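# Place a tray part into the fixture's keyed pocket

## Task

Pick a single part out of the black tray and put it into the pocket on top of the raised fixture so that the part's cut corner sits in the pocket's cut corner and the part lies flat, fully seated.

## Robot and tools

Robot: two arms, left_arm and right_arm, each a six-joint arm with a two-finger parallel gripper. left_arm stands on the +y side of the table, right_arm on the -y side; those names do not match image sides. Calibrated bases in the scene frame: left_arm at (-0.048, +0.264, +0.038) m, right_arm at (-0.008, -0.358, +0.046) m, each turned only slightly about vertical (quat_wxyz about (1, 0, 0, 0.026) and (1, 0, 0, 0.023)); up is +z in both.

Frames. Scene frame: origin at table-top height halfway between the nominal bases, +x out over the table, +z up. Fixed cameras and the table use it. Each arm reports its gripper position (metres) and orientation (quat_wxyz), velocities, Hand target and its wrist camera pose in its own base frame. Printed poses can be a few cm off, more when reaching far. The gripper's fingers point along its +z and close along its y; end_effector_position is the point between the pads, just under 1 cm behind the tips.

Command numbers. A row is 14 numbers in [-1, 1], always both arms: dx, dy, dz, rx, ry, rz, opening for left_arm, then the same seven for right_arm. The six pose numbers are an offset, not a pose: they are measured from that arm's Hand target as it was when the action or move began, along the Hand target's own axes. Scale: 1.0 = 0.6 m for dx/dy/dz and 180 degrees for the rotation vector rx/ry/rz. Sending six zeros re-commands the current Hand target. The opening number is absolute: +1 fully open (about 87 mm pad gap), +0.5 about 69 mm, 0 about 43 mm, -0.5 about 18 mm, -1 closed. Any number you send is a command, so to leave a gripper unchanged, resend its current opening.

execute_actions(actions, cameras): actions is a list of actions; each action is a list of up to 15 rows, one per 1/30 s step, the last row held to fill 15 steps. Every row counts from the action's starting Hand target, not from the row before; a new action starts from the updated target, so repeating an offset keeps moving. An empty list just returns state and images. cameras picks images: omitted/null/["all"] for all, [] for none; names are cam_head_left, cam_head_right, cam_high, cam_low, cam_left_wrist, cam_right_wrist (each 896x504).

move(target, speed, blend, opening_speed, blocking, cameras): target is one 14-number row or a list of up to 15 rows; every row is an offset from the same starting Hand targets. Straight-line paths, shorter rotation, all arms finishing together, at least 0.5 s and capped at 10 s. speed in m/s, 0.002 to 0.5 (default 0.25), turns up to twice that in rad/s; one value or one per target. blend (m) rounds corners in a list; 0 stops at each. opening_speed (per second on the -1..+1 scale, at least 0.2) ramps the fingers. New openings on later rows are applied only after all arms stop there. blocking=false returns after about 0.5 s while the move continues. The result adds a move: line with the ending (done, off_target, moving, held, fault) and any limits (paced = commanded pose clipped, held = steps withheld). done means at rest within 10 mm and 2 degrees; it says nothing about contact. Paths ignore obstacles and the other arm; faster moves lag and stray more and hit harder.

wait(seconds 0 to 10, cameras): lets time pass holding commands; a running move continues. stop(cameras): brakes a running move. zoom_image(camera, region [x0, y0, x1, y1] in pixels, at most 504x504) enlarges part of that camera's latest image. read_manual(section="licences") returns licence text only. finished_scene(scene): ends the current scene, given its number; irreversible, so call it only once the part is seated and stays so untouched.

Results: per arm end_effector_position, quat, Hand target (last commanded pose after clipping; next offsets count from it), Joint positions (last = gripper, 0 closed to 1 open), Joint velocities ("within noise" means still), Joint torques (offset and noisy; joints 1-3 wrap at ±28 N m), grip_measured (on the opening scale, up to about 0.043 off), Tool commands. To grip, command about 0.04 below the grip_measured reading at first contact; closer to it is gentler. Max about 20 N per pad.

Control behaviour: each step the command is clipped to within 100 mm and 20 degrees of the measured pose. Friction and gravity leave the gripper short, low or tilted, especially far out; check after every move and correct with the remaining offset. Small moves may not happen or go sideways. Keep paths away from an arm's own base and wrist near the first joint axis, or the shoulder posture can flip. An arm blocked by something keeps pushing; command its target back past the gripper to release. The clearance check stops arms near the other's forearm but not gripper against gripper.

Avoid: dropping the part, opening while it moves, fast contact, pushing past contact, arm-to-arm collisions (can fail the scene), anything falling or being left off the table. Occasionally a held part gets tugged or loose objects get nudged. Motors heat when holding, stretched out or pushing: MOTOR HOT at 75 °C, fault fold at 90 °C (arm idles for the rest of the scene), collapse at 100 °C.

Each tool is called after "Call:" as name(argument=value, ...) on one line, values as JSON.

## Session

Call:
execute_actions(actions=[])

Call:
zoom_image(camera="cam_high", region=[230, 250, 480, 430])

Scene clock: 0.00 s.
left_arm: end_effector_position=(+0.3885, +0.0514, +0.0629) grip_measured=+1.000 end_effector_quat_wxyz=(+0.590, -0.097, +0.797, +0.090) | right_arm: end_effector_position=(+0.4033, +0.0054, +0.0674) grip_measured=+0.986 end_effector_quat_wxyz=(+0.595, +0.008, +0.803, -0.025)
Joint positions: left_arm=[0.035 1.56 0.39 0.869 -0.227 -0.04 1] | right_arm=[0.059 1.574 0.433 0.845 0.105 0.001 0.993]
Joint velocities: within noise
Joint torques (N m): no reading
Motor temperatures (°C): left_arm=[18 23 21 20 18 18 18] | right_arm=[21 22 22 25 20 19 17]
Heat: left arm: 23 °C; right arm: 25 °C.
Hand target: left_arm +0.3924, +0.0516, +0.0708; +0.599, -0.098, +0.790, +0.089 | right_arm +0.4063, +0.0056, +0.0735; +0.602, +0.008, +0.798, -0.024
Tool commands: left_gripper/opening=+1.0 right_gripper/opening=+1.0

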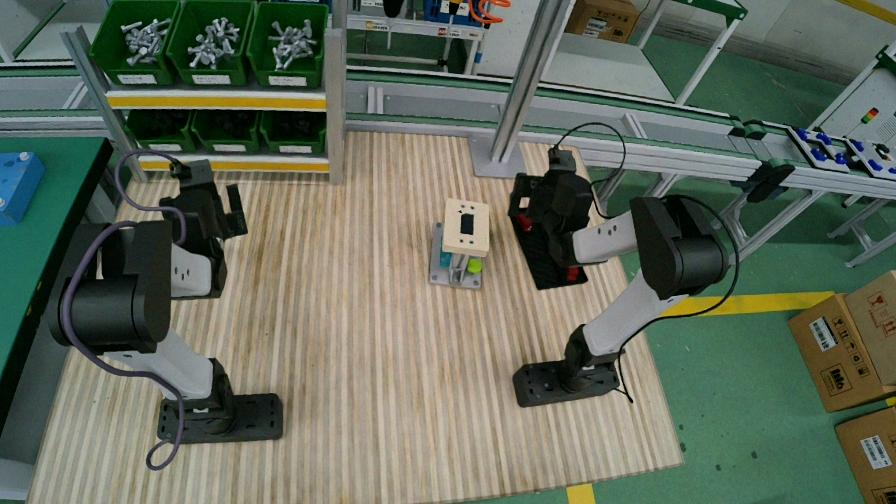

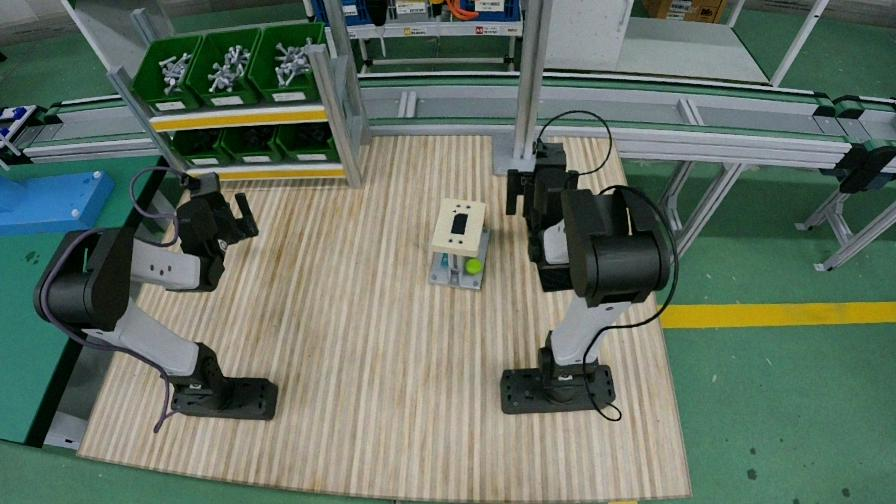

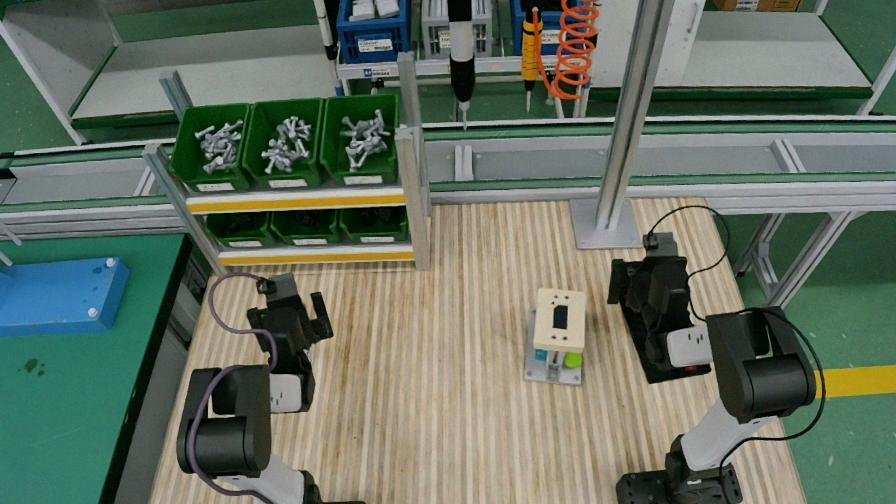

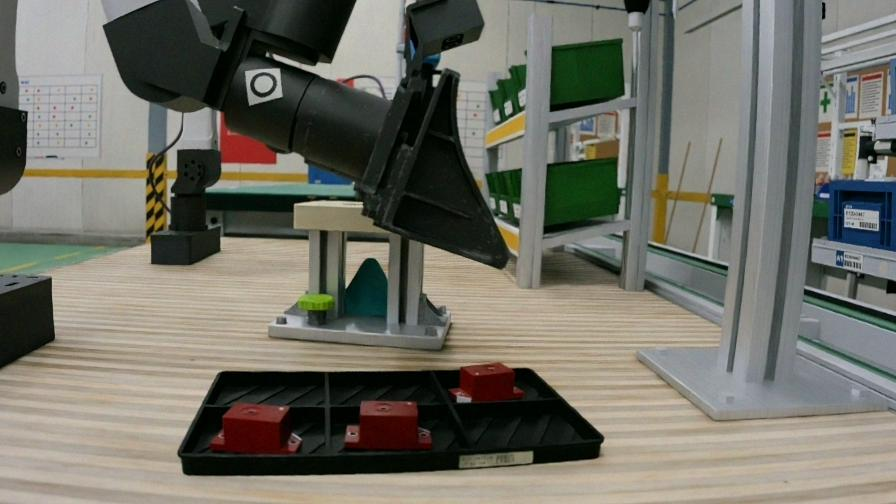

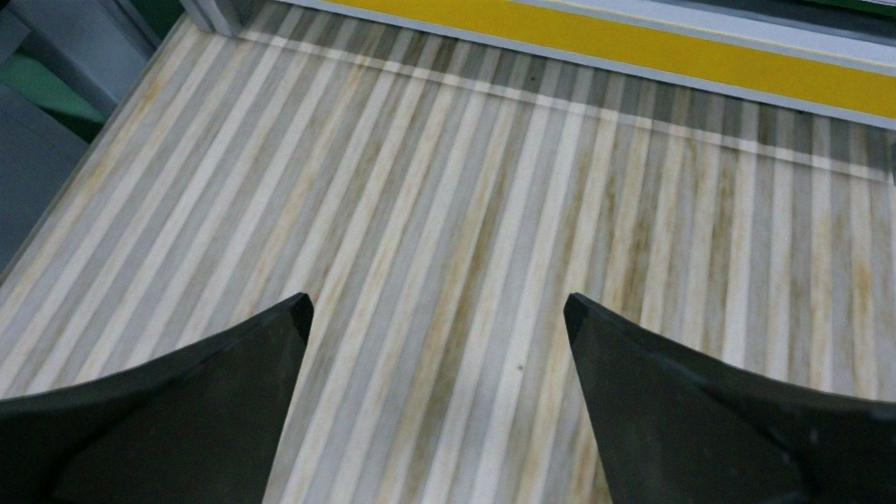

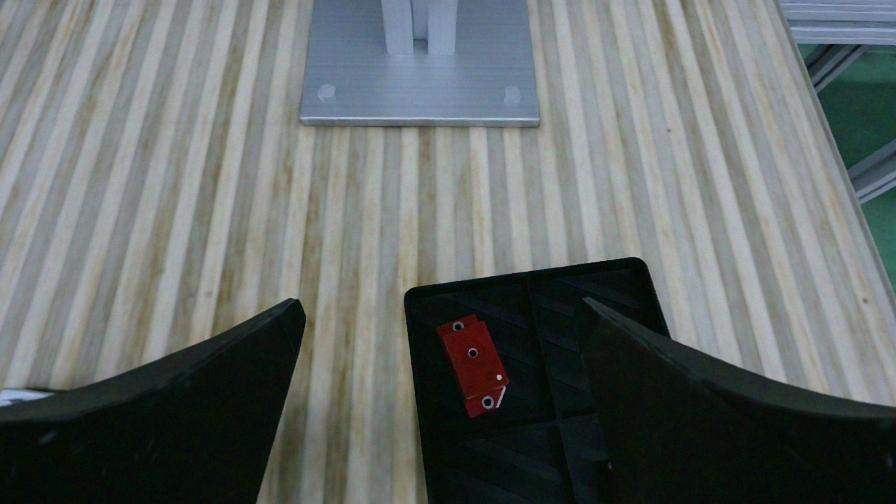

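Scaled by 2.016 from the camera's 896x504 image, which has a finer 1280x720 frame.

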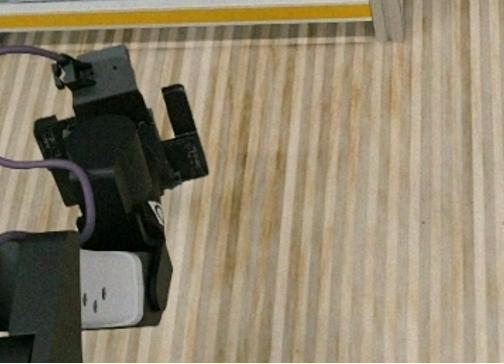

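Call:
move(target=[0,0,0,0,0,0,1,-0.187,0,-0.238,0,0.36,0,1], cameras=["cam_right_wrist","cam_head_left","cam_head_right"])

Call:
zoom_image(camera="cam_head_right", region=[420, 180, 620, 310])

Call:
zoom_image(camera="cam_head_left", region=[420, 180, 620, 310])

Scene clock: 8.20 s.
left_arm: end_effector_position=(+0.3885, +0.0514, +0.0629) grip_measured=+1.000 end_effector_quat_wxyz=(+0.590, -0.097, +0.797, +0.090) | right_arm: end_effector_position=(+0.2976, +0.0119, +0.2155) grip_measured=+0.986 end_effector_quat_wxyz=(+0.076, +0.017, +0.997, -0.021)
Joint positions: left_arm=[0.035 1.56 0.39 0.869 -0.227 -0.04 1] | right_arm=[0.059 1.754 1.902 -1.569 0.053 0.09 0.993]
Joint velocities: within noise
Joint torques (N m): left_arm=[-0.27 -6.28 6.35 2 0.04 0.01] | right_arm=[0.16 -6.38 7.53 0.46 -0.11 0.03]
Motor temperatures (°C): left_arm=[18 24 21 22 18 18 18] | right_arm=[21 23 22 26 20 19 17]
Heat: left arm: 24 °C; right arm: 26 °C.
Hand target: left_arm +0.3924, +0.0516, +0.0708; +0.599, -0.098, +0.790, +0.089 | right_arm +0.3001, +0.0142, +0.2204; +0.081, +0.020, +0.996, -0.016
Off the commanded pose: left_arm 0.009 m, 1 deg | right_arm 0.006 m, 1 deg.
joint sent to its limit (right arm) — joint 4 (wrist pitch), lower limit. The joint targets still meet the commanded pose.
move: done
Images, in order (width x height): cam_head_left 896x504, cam_head_right 896x504, cam_right_wrist 896x504.

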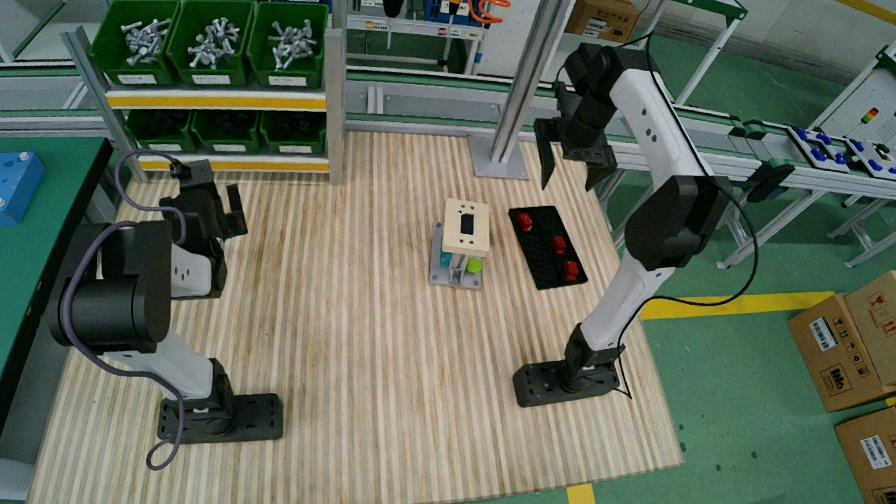

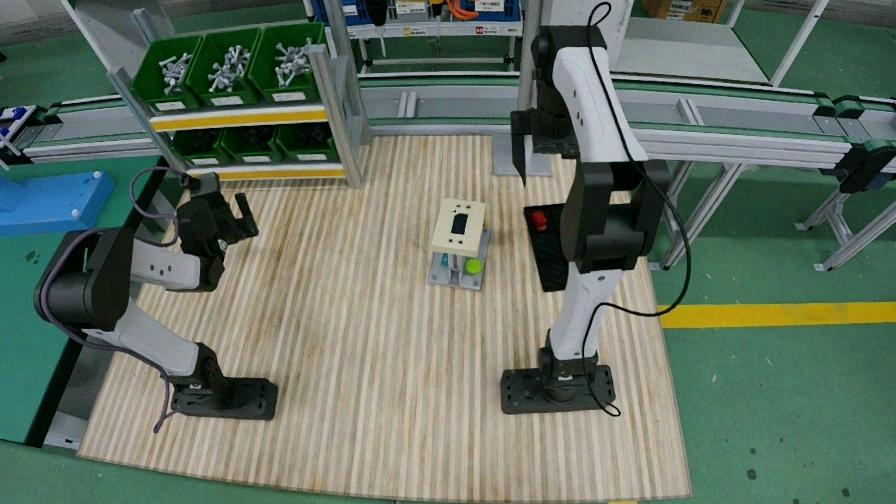

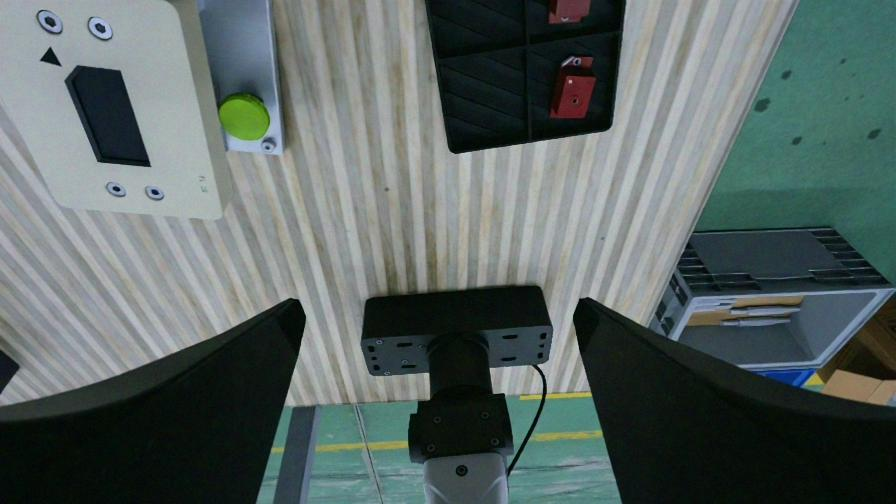

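Scaled by 2.520 from the camera's 896x504 image, which has a finer 1280x720 frame.

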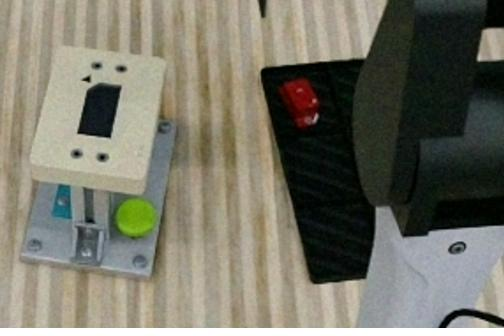

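Scaled by 2.520 from the camera's 896x504 image, which has a finer 1280x720 frame.

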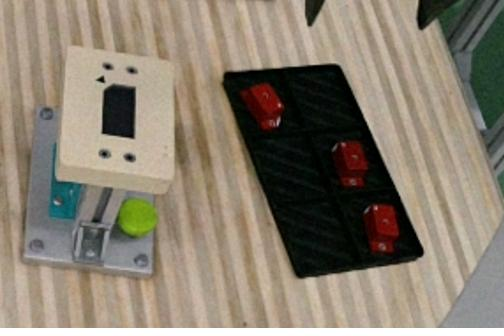

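Call:
move(target=[0,0,0,0,0,0,1,0.098,-0.158,0.208,-0.010,0.052,-0.013,1], cameras=["cam_right_wrist","cam_head_left"])

Call:
zoom_image(camera="cam_head_left", region=[490, 190, 620, 300])

Scene clock: 21.70 s.
left_arm: end_effector_position=(+0.3885, +0.0514, +0.0629) grip_measured=+1.000 end_effector_quat_wxyz=(+0.590, -0.097, +0.797, +0.090) | right_arm: end_effector_position=(+0.2586, -0.0832, +0.0936) grip_measured=+0.986 end_effector_quat_wxyz=(+0.000, +0.002, +1.000, -0.005)
Joint positions: left_arm=[0.035 1.56 0.39 0.869 -0.227 -0.04 1] | right_arm=[-0.265 1.726 1.362 -1.205 0.009 -0.262 0.993]
Joint velocities: within noise
Joint torques (N m): left_arm=[-0.28 -6.28 6.35 2 0.04 0.01] | right_arm=[-0.18 -6.6 4.77 0.36 -0.17 -0.09]
Motor temperatures (°C): left_arm=[18 24 22 24 18 18 18] | right_arm=[21 24 23 26 20 19 17]
Heat: left arm: 24 °C; right arm: 26 °C.
Hand target: left_arm +0.3924, +0.0516, +0.0708; +0.599, -0.098, +0.790, +0.089 | right_arm +0.2580, -0.0825, +0.0905; -0.001, +0.000, +1.000, +0.000
Off the commanded pose: left_arm 0.009 m, 1 deg | right_arm 0.003 m, 1 deg.
move: done
Images, in order (width x height): cam_head_left 896x504, cam_right_wrist 896x504.

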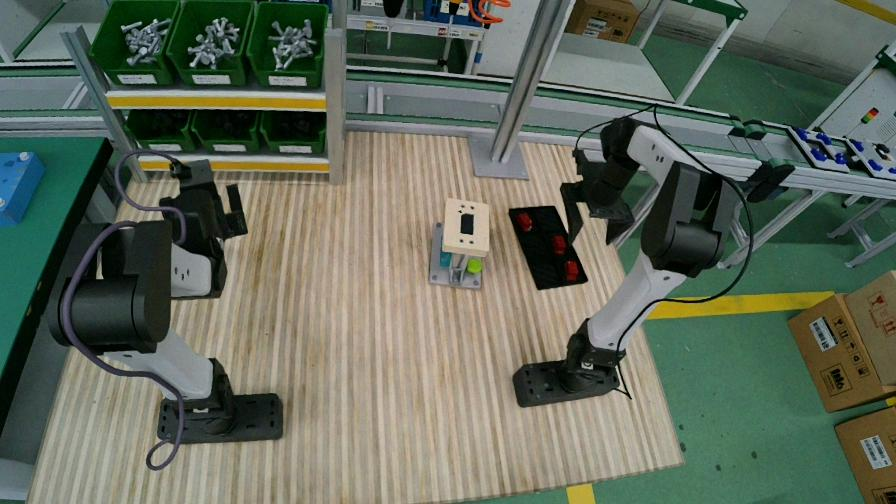

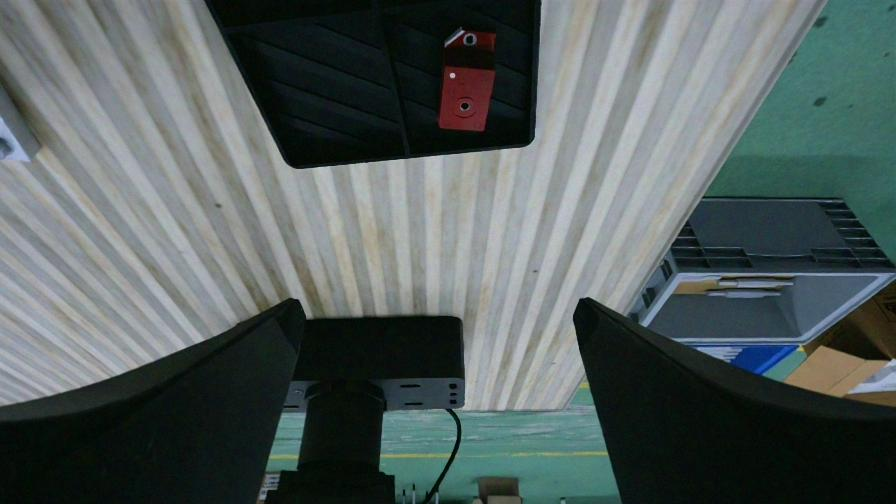

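Scaled by 3.877 from the camera's 896x504 image, which has a finer 1280x720 frame.

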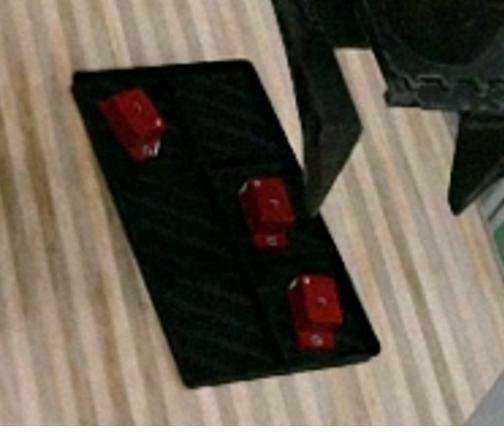

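Call:
move(target=[0,0,0,0,0,0,1,-0.027,-0.02,0.133,0,0,0,1], cameras=["cam_right_wrist","cam_head_left","cam_low"])

Call:
zoom_image(camera="cam_head_left", region=[490, 190, 620, 300])

Scene clock: 30.40 s.
left_arm: end_effector_position=(+0.3885, +0.0514, +0.0629) grip_measured=+1.000 end_effector_quat_wxyz=(+0.590, -0.097, +0.797, +0.090) | right_arm: end_effector_position=(+0.2746, -0.0941, +0.0128) grip_measured=+0.986 end_effector_quat_wxyz=(-0.002, +0.000, +1.000, -0.004)
Joint positions: left_arm=[0.035 1.56 0.39 0.869 -0.227 -0.04 1] | right_arm=[-0.284 1.88 1.219 -0.913 0.009 -0.285 0.993]
Joint velocities: within noise
Joint torques (N m): left_arm=[-0.27 -6.28 6.35 2 0.04 0] | right_arm=[-0.49 -7.5 4.66 0.36 -0.16 -0.1]
Motor temperatures (°C): left_arm=[18 25 22 24 18 18 18] | right_arm=[21 25 23 26 20 19 17]
Heat: left arm: 25 °C; right arm: 26 °C.
Hand target: left_arm +0.3924, +0.0516, +0.0708; +0.599, -0.098, +0.790, +0.089 | right_arm +0.2740, -0.0946, +0.0108; -0.001, -0.001, +1.000, +0.000
Off the commanded pose: left_arm 0.009 m, 1 deg | right_arm 0.002 m, 0 deg.
move: done
Images, in order (width x height): cam_head_left 896x504, cam_low 896x504, cam_right_wrist 896x504.

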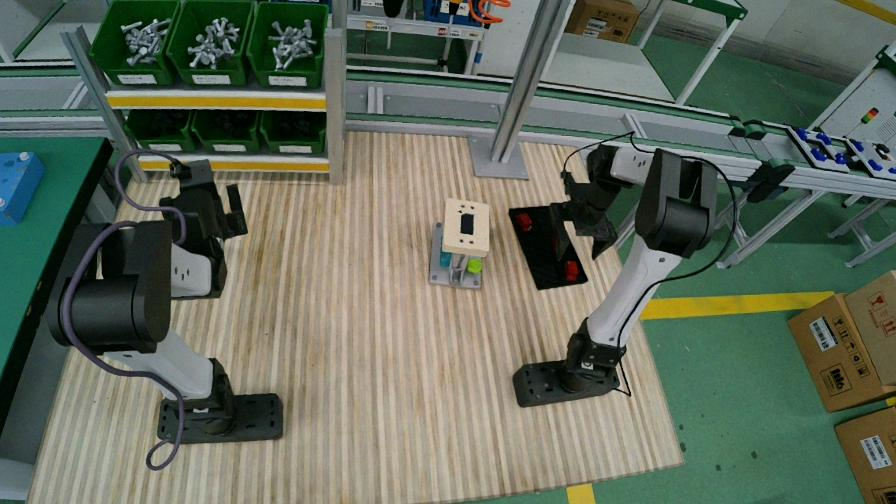

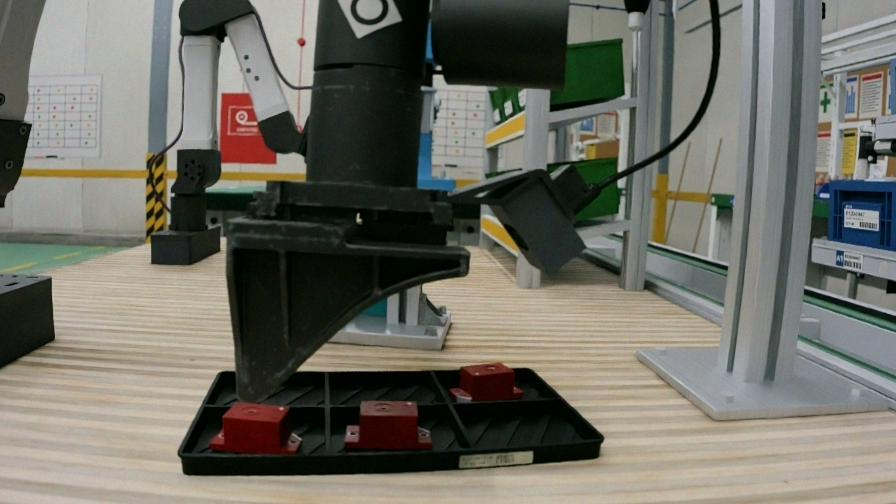

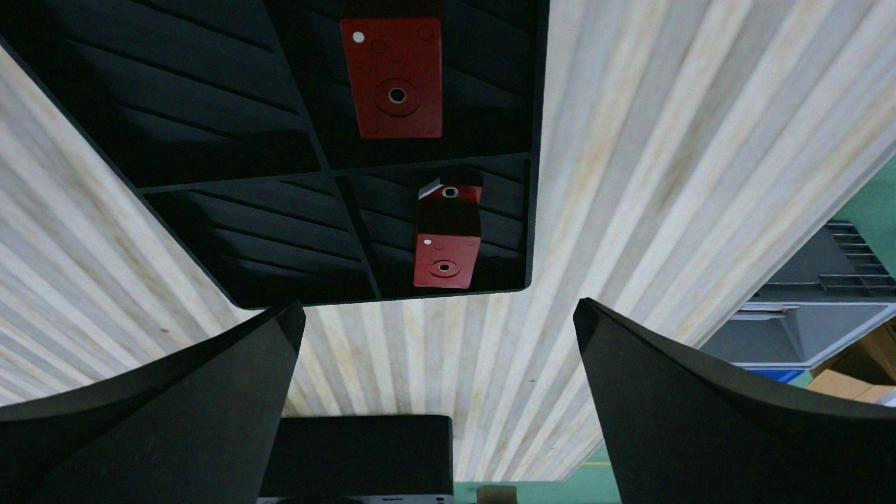

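Scaled by 3.877 from the camera's 896x504 image, which has a finer 1280x720 frame.

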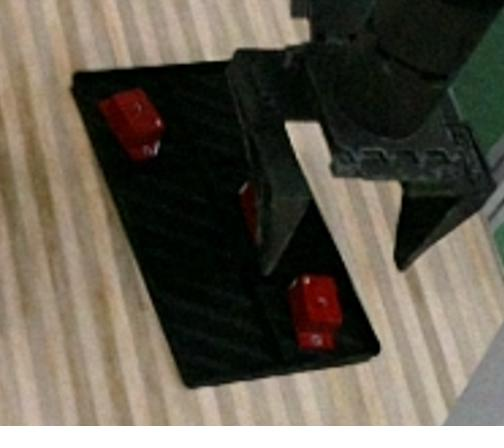

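Call:
move(target=[[0,0,0,0,0,0,1,0.003,0.003,0.035,0,0,0,0.2],[0,0,0,0,0,0,1,0.003,0.003,0.058,0,0,0,0]], speed=0.06)

Call:
zoom_image(camera="cam_low", region=[150, 150, 400, 350])

Scene clock: 56.90 s.
left_arm: end_effector_position=(+0.3885, +0.0514, +0.0629) grip_measured=+1.000 end_effector_quat_wxyz=(+0.590, -0.097, +0.797, +0.090) | right_arm: end_effector_position=(+0.2742, -0.0937, -0.0205) grip_measured=+0.000 end_effector_quat_wxyz=(+0.001, +0.000, +1.000, -0.004)
Joint positions: left_arm=[0.035 1.56 0.39 0.869 -0.227 -0.04 1] | right_arm=[-0.284 1.931 1.143 -0.778 0.008 -0.285 0.5]
Joint velocities: within noise
Joint torques (N m): left_arm=[-0.27 -6.28 6.35 2 0.04 0.01] | right_arm=[-0.14 -7.2 4.18 0.4 -0.15 -0.06]
Motor temperatures (°C): left_arm=[18 25 23 26 18 18 18] | right_arm=[21 26 23 25 20 19 17]
Heat: left arm: 26 °C; right arm: 26 °C.
Hand target: left_arm +0.3924, +0.0516, +0.0708; +0.599, -0.098, +0.790, +0.089 | right_arm +0.2721, -0.0927, -0.0242; -0.001, +0.000, +1.000, +0.000
Off the commanded pose: left_arm 0.009 m, 1 deg | right_arm 0.004 m, 1 deg.
move: done

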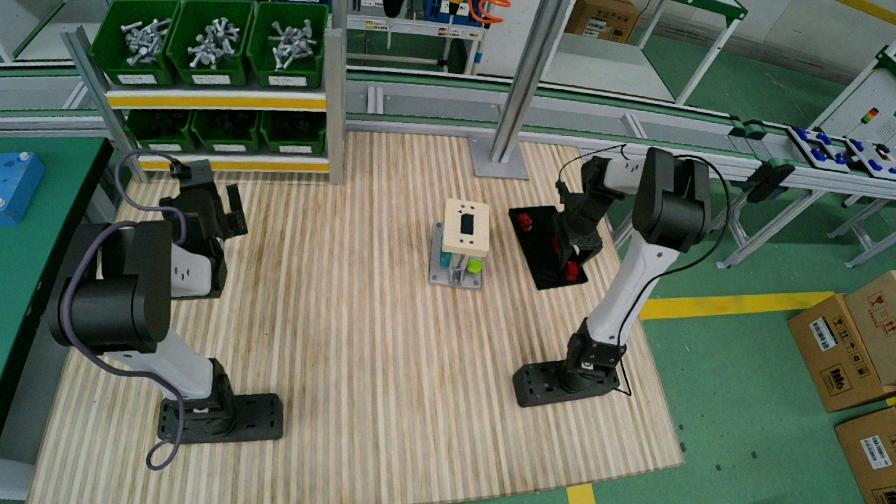

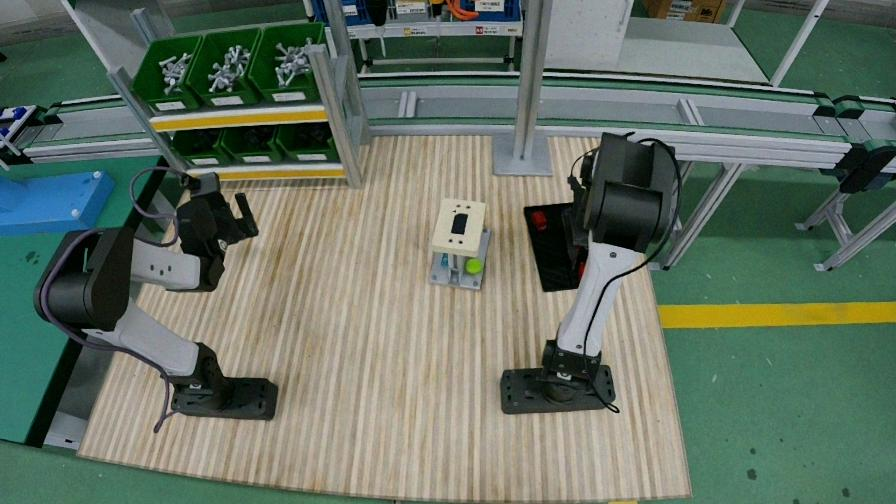

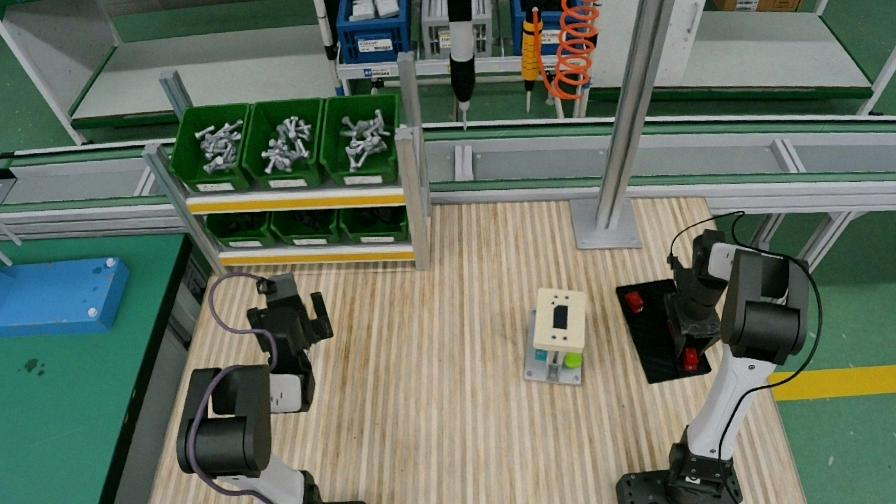

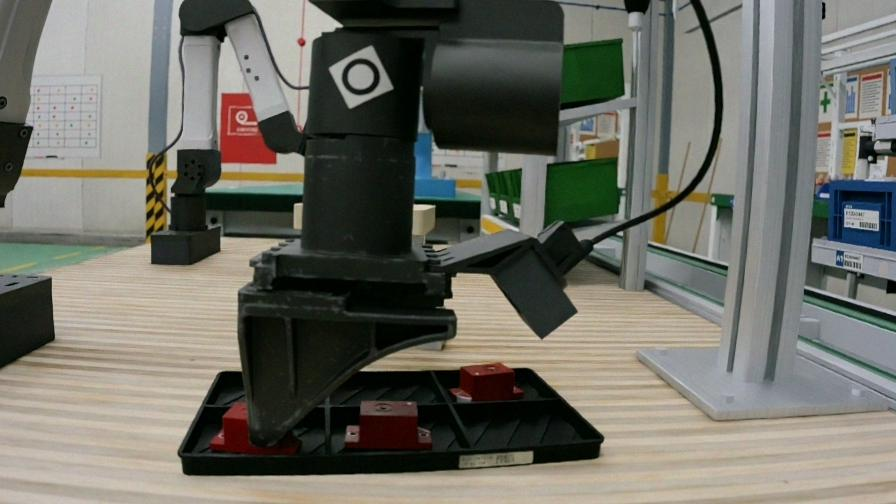

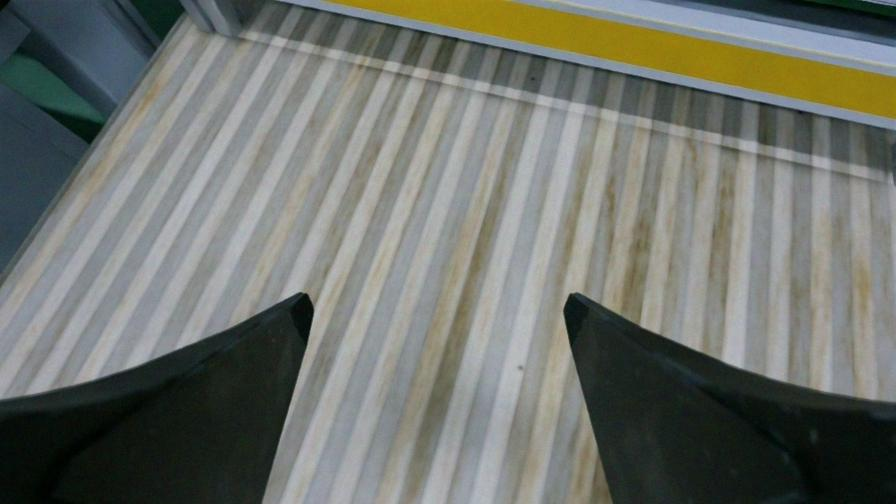

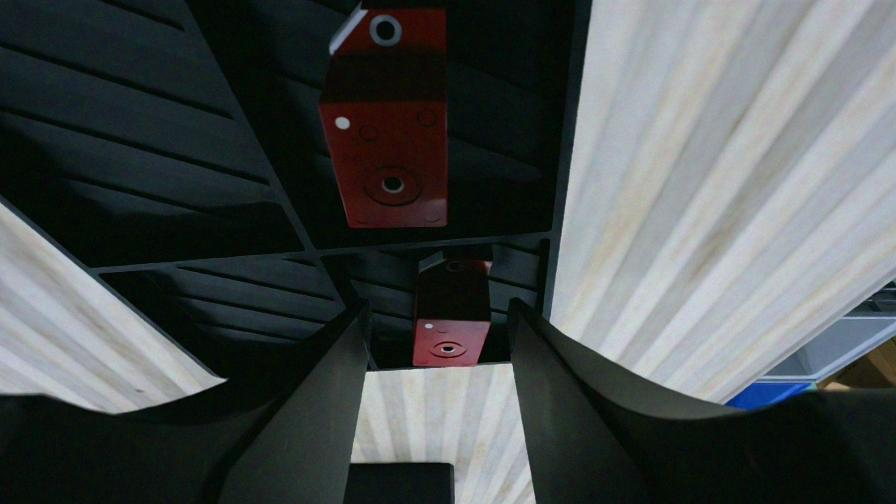

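Scaled by 2.016 from the camera's 896x504 image, which has a finer 1280x720 frame.

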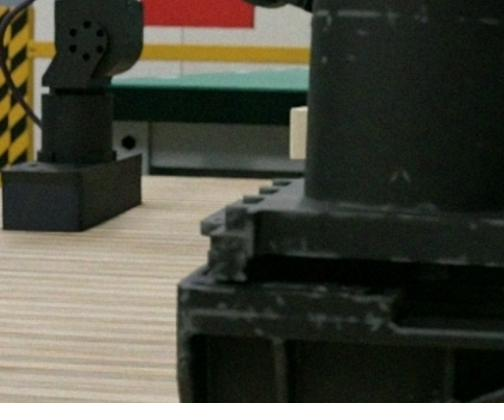

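Call:
move(target=[0,0,0,0,0,0,1,0.012,0.0055,0.001,0,0,0,0], speed=0.05, cameras=["cam_low","cam_right_wrist"])

Scene clock: 61.70 s.
left_arm: end_effector_position=(+0.3885, +0.0514, +0.0629) grip_measured=+1.000 end_effector_quat_wxyz=(+0.590, -0.097, +0.797, +0.090) | right_arm: end_effector_position=(+0.2645, -0.0909, -0.0273) grip_measured=+0.000 end_effector_quat_wxyz=(-0.009, +0.000, +1.000, -0.001)
Joint positions: left_arm=[0.035 1.56 0.39 0.869 -0.227 -0.04 1] | right_arm=[-0.284 1.931 1.107 -0.763 0.008 -0.285 0.5]
Joint velocities: within noise
Joint torques (N m): left_arm=[-0.27 -6.28 6.35 2 0.04 0.01] | right_arm=[0.17 -9.25 3.96 0.32 -0.15 -0.03]
Motor temperatures (°C): left_arm=[18 25 23 26 18 18 18] | right_arm=[21 26 23 25 20 19 17]
Heat: left arm: 26 °C; right arm: 26 °C.
Hand target: left_arm +0.3924, +0.0516, +0.0708; +0.599, -0.098, +0.790, +0.089 | right_arm +0.2649, -0.0894, -0.0247; -0.001, +0.000, +1.000, +0.000
Off the commanded pose: left_arm 0.009 m, 1 deg | right_arm 0.003 m, 1 deg.
move: done
Images, in order (width x height): cam_low 896x504, cam_right_wrist 896x504.

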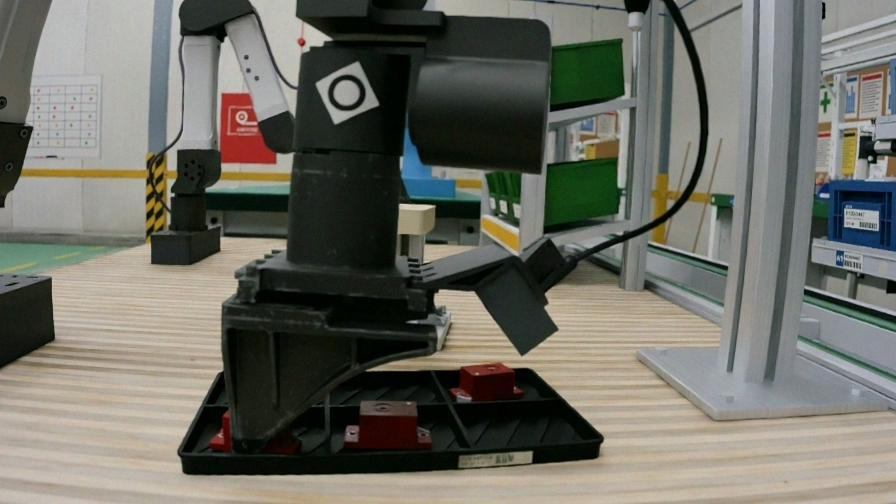

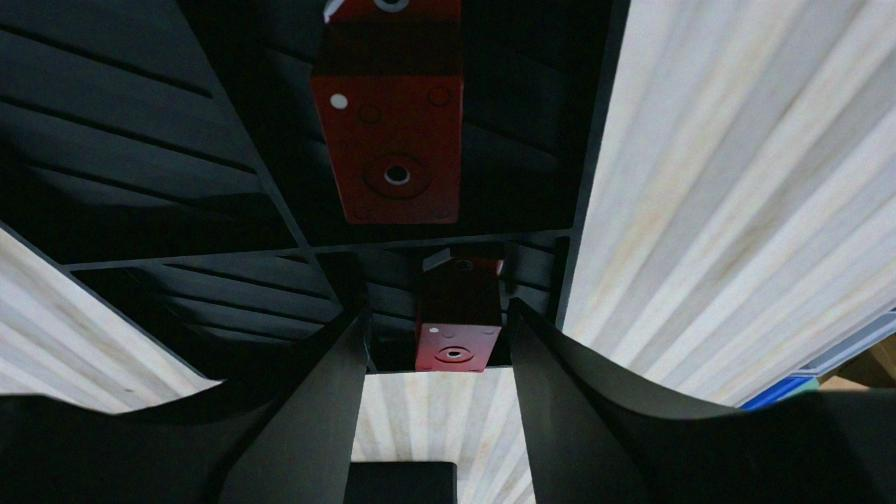

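Call:
move(target=[0,0,0,0,0,0,1,0.009,0.0105,-0.003,0,-0.005,0,0], speed=0.05, cameras=["cam_low","cam_right_wrist"])

Scene clock: 67.00 s.
left_arm: end_effector_position=(+0.3885, +0.0514, +0.0629) grip_measured=+1.000 end_effector_quat_wxyz=(+0.590, -0.097, +0.797, +0.090) | right_arm: end_effector_position=(+0.2577, -0.0874, -0.0270) grip_measured=+0.000 end_effector_quat_wxyz=(-0.005, -0.001, +1.000, -0.003)
Joint positions: left_arm=[0.035 1.56 0.39 0.869 -0.227 -0.04 1] | right_arm=[-0.279 1.898 1.062 -0.743 0.008 -0.282 0.5]
Joint velocities: within noise
Joint torques (N m): left_arm=[-0.27 -6.3 6.35 2 0.04 0.01] | right_arm=[0.83 -9.62 3.9 0.34 -0.2 0.05]
Motor temperatures (°C): left_arm=[18 25 23 26 18 18 18] | right_arm=[21 26 23 25 20 19 17]
Heat: left arm: 26 °C; right arm: 26 °C.
Hand target: left_arm +0.3924, +0.0516, +0.0708; +0.599, -0.098, +0.790, +0.089 | right_arm +0.2596, -0.0832, -0.0229; +0.007, +0.000, +1.000, +0.000
Off the commanded pose: left_arm 0.009 m, 1 deg | right_arm 0.006 m, 1 deg.
move: done
Images, in order (width x height): cam_low 896x504, cam_right_wrist 896x504.

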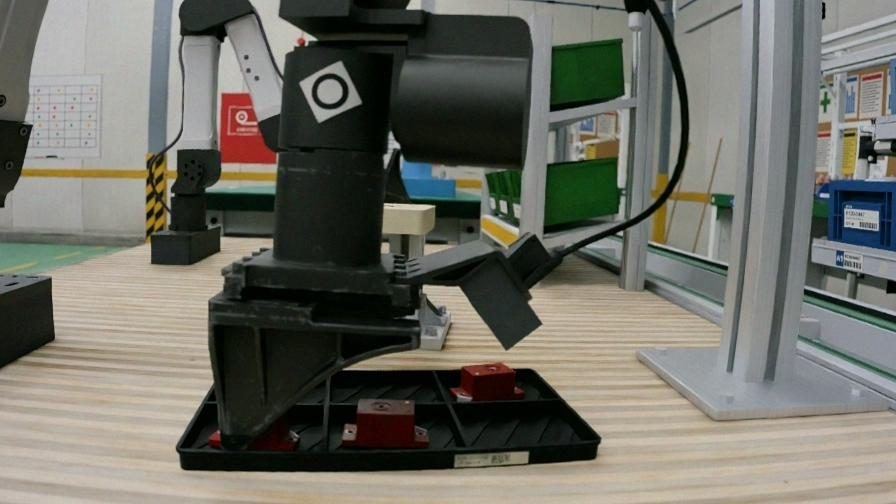

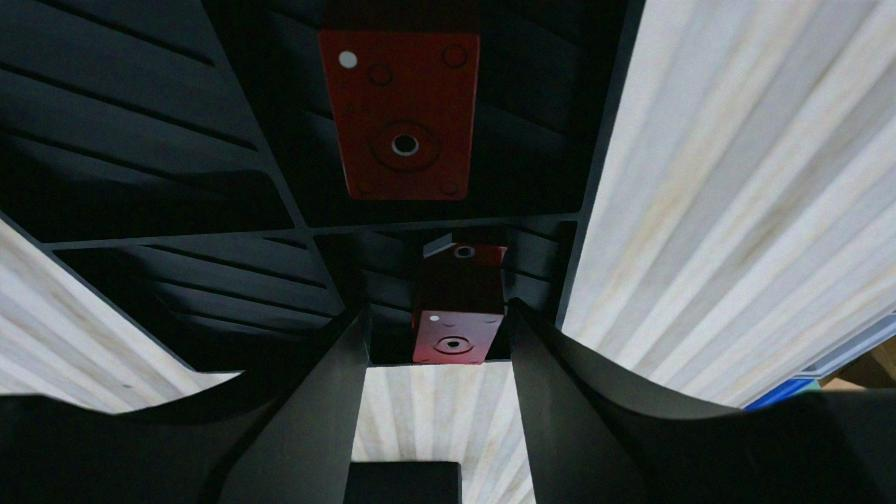

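Call:
move(target=[0,0,0,0,0,0,1,0.002,-0.0165,0.003,0,-0.005,0,0], speed=0.05, cameras=["cam_low","cam_right_wrist"])

Scene clock: 72.27 s.
left_arm: end_effector_position=(+0.3885, +0.0514, +0.0629) grip_measured=+1.000 end_effector_quat_wxyz=(+0.590, -0.097, +0.797, +0.090) | right_arm: end_effector_position=(+0.2567, -0.0923, -0.0292) grip_measured=+0.000 end_effector_quat_wxyz=(+0.002, +0.000, +1.000, -0.001)
Joint positions: left_arm=[0.035 1.56 0.39 0.869 -0.227 -0.04 1] | right_arm=[-0.3 1.894 1.05 -0.723 0 -0.299 0.5]
Joint velocities: within noise
Joint torques (N m): left_arm=[-0.27 -6.27 6.37 2 0.04 0.01] | right_arm=[-0.43 -9.66 3.99 0.37 -0.15 -0.1]
Motor temperatures (°C): left_arm=[18 25 23 26 18 18 18] | right_arm=[21 27 23 25 20 19 17]
Heat: left arm: 26 °C; right arm: 27 °C.
Hand target: left_arm +0.3924, +0.0516, +0.0708; +0.599, -0.098, +0.790, +0.089 | right_arm +0.2583, -0.0931, -0.0247; +0.015, +0.000, +1.000, +0.000
Off the commanded pose: left_arm 0.009 m, 1 deg | right_arm 0.005 m, 2 deg.
move: done
Images, in order (width x height): cam_low 896x504, cam_right_wrist 896x504.

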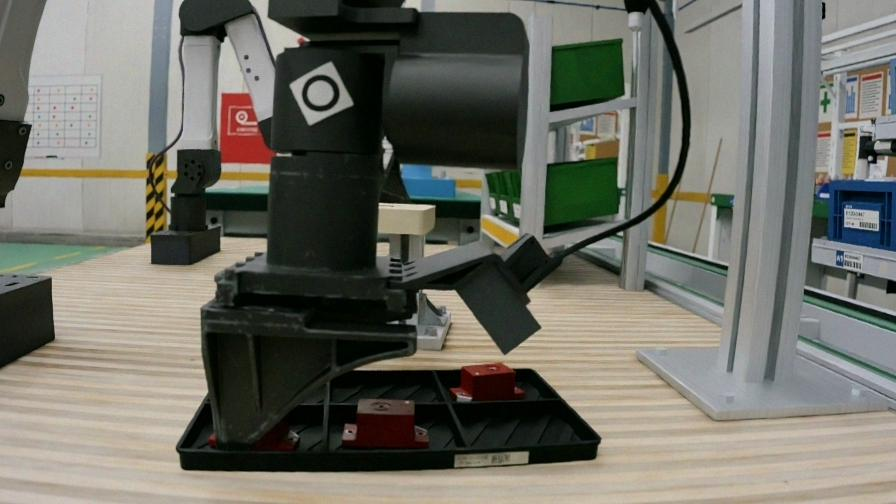

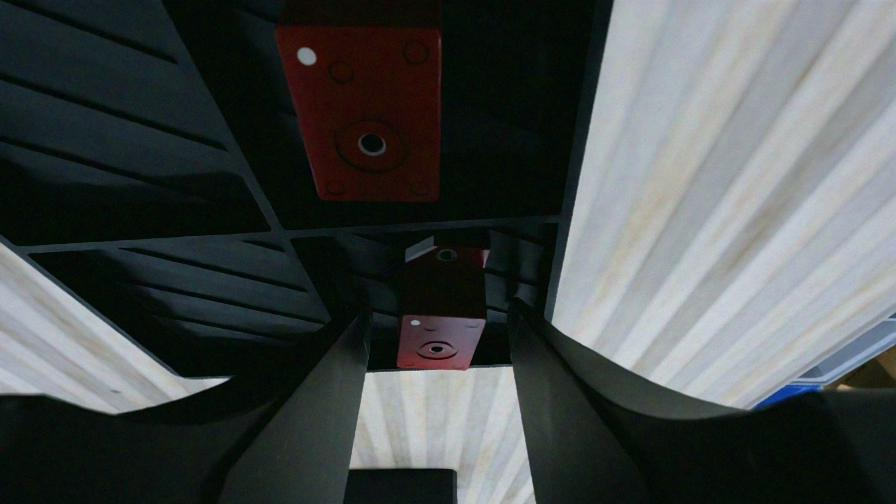

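Call:
move(target=[0,0,0,0,0,0,1,-0.011,0.001,-0.008,0,0.010,0,0], speed=0.05, cameras=["cam_low","cam_right_wrist"])

Scene clock: 79.40 s.
left_arm: end_effector_position=(+0.3885, +0.0514, +0.0629) grip_measured=+1.000 end_effector_quat_wxyz=(+0.590, -0.097, +0.797, +0.090) | right_arm: end_effector_position=(+0.2590, -0.0929, -0.0218) grip_measured=+0.000 end_effector_quat_wxyz=(-0.003, +0.001, +1.000, +0.001)
Joint positions: left_arm=[0.035 1.56 0.39 0.869 -0.227 -0.04 1] | right_arm=[-0.3 1.894 1.083 -0.766 0 -0.298 0.5]
Joint velocities: within noise
Joint torques (N m): left_arm=[-0.27 -6.28 6.37 2 0.04 0.01] | right_arm=[0.77 -6.52 6.65 0.17 -0.08 0.01]
Motor temperatures (°C): left_arm=[18 25 24 27 18 18 18] | right_arm=[21 28 23 25 20 19 17]
Heat: left arm: 27 °C; right arm: 28 °C.
Hand target: left_arm +0.3924, +0.0516, +0.0708; +0.599, -0.098, +0.790, +0.089 | right_arm +0.2648, -0.0925, -0.0197; -0.001, +0.000, +1.000, +0.000
Off the commanded pose: left_arm 0.009 m, 1 deg | right_arm 0.006 m, 0 deg.
move: done
Images, in order (width x height): cam_low 896x504, cam_right_wrist 896x504.

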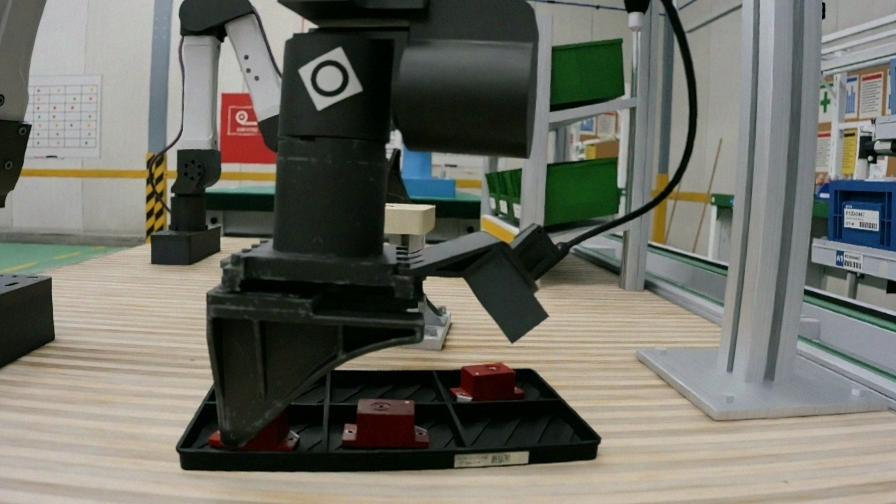

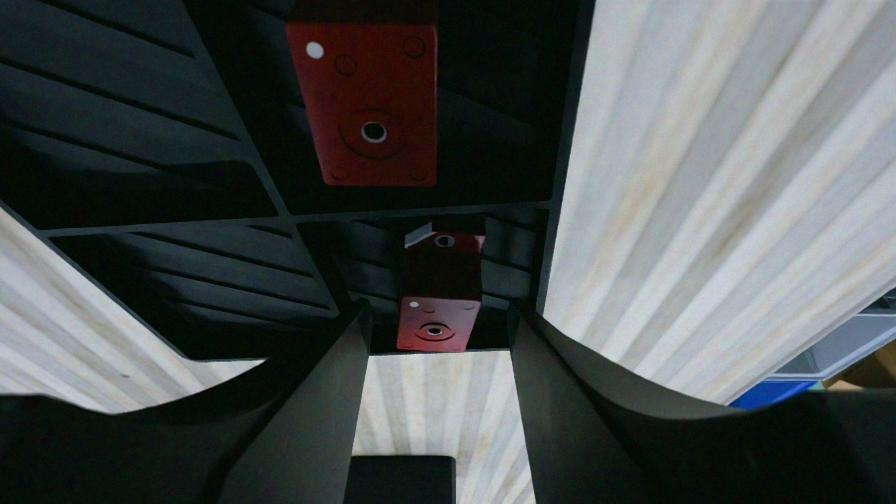

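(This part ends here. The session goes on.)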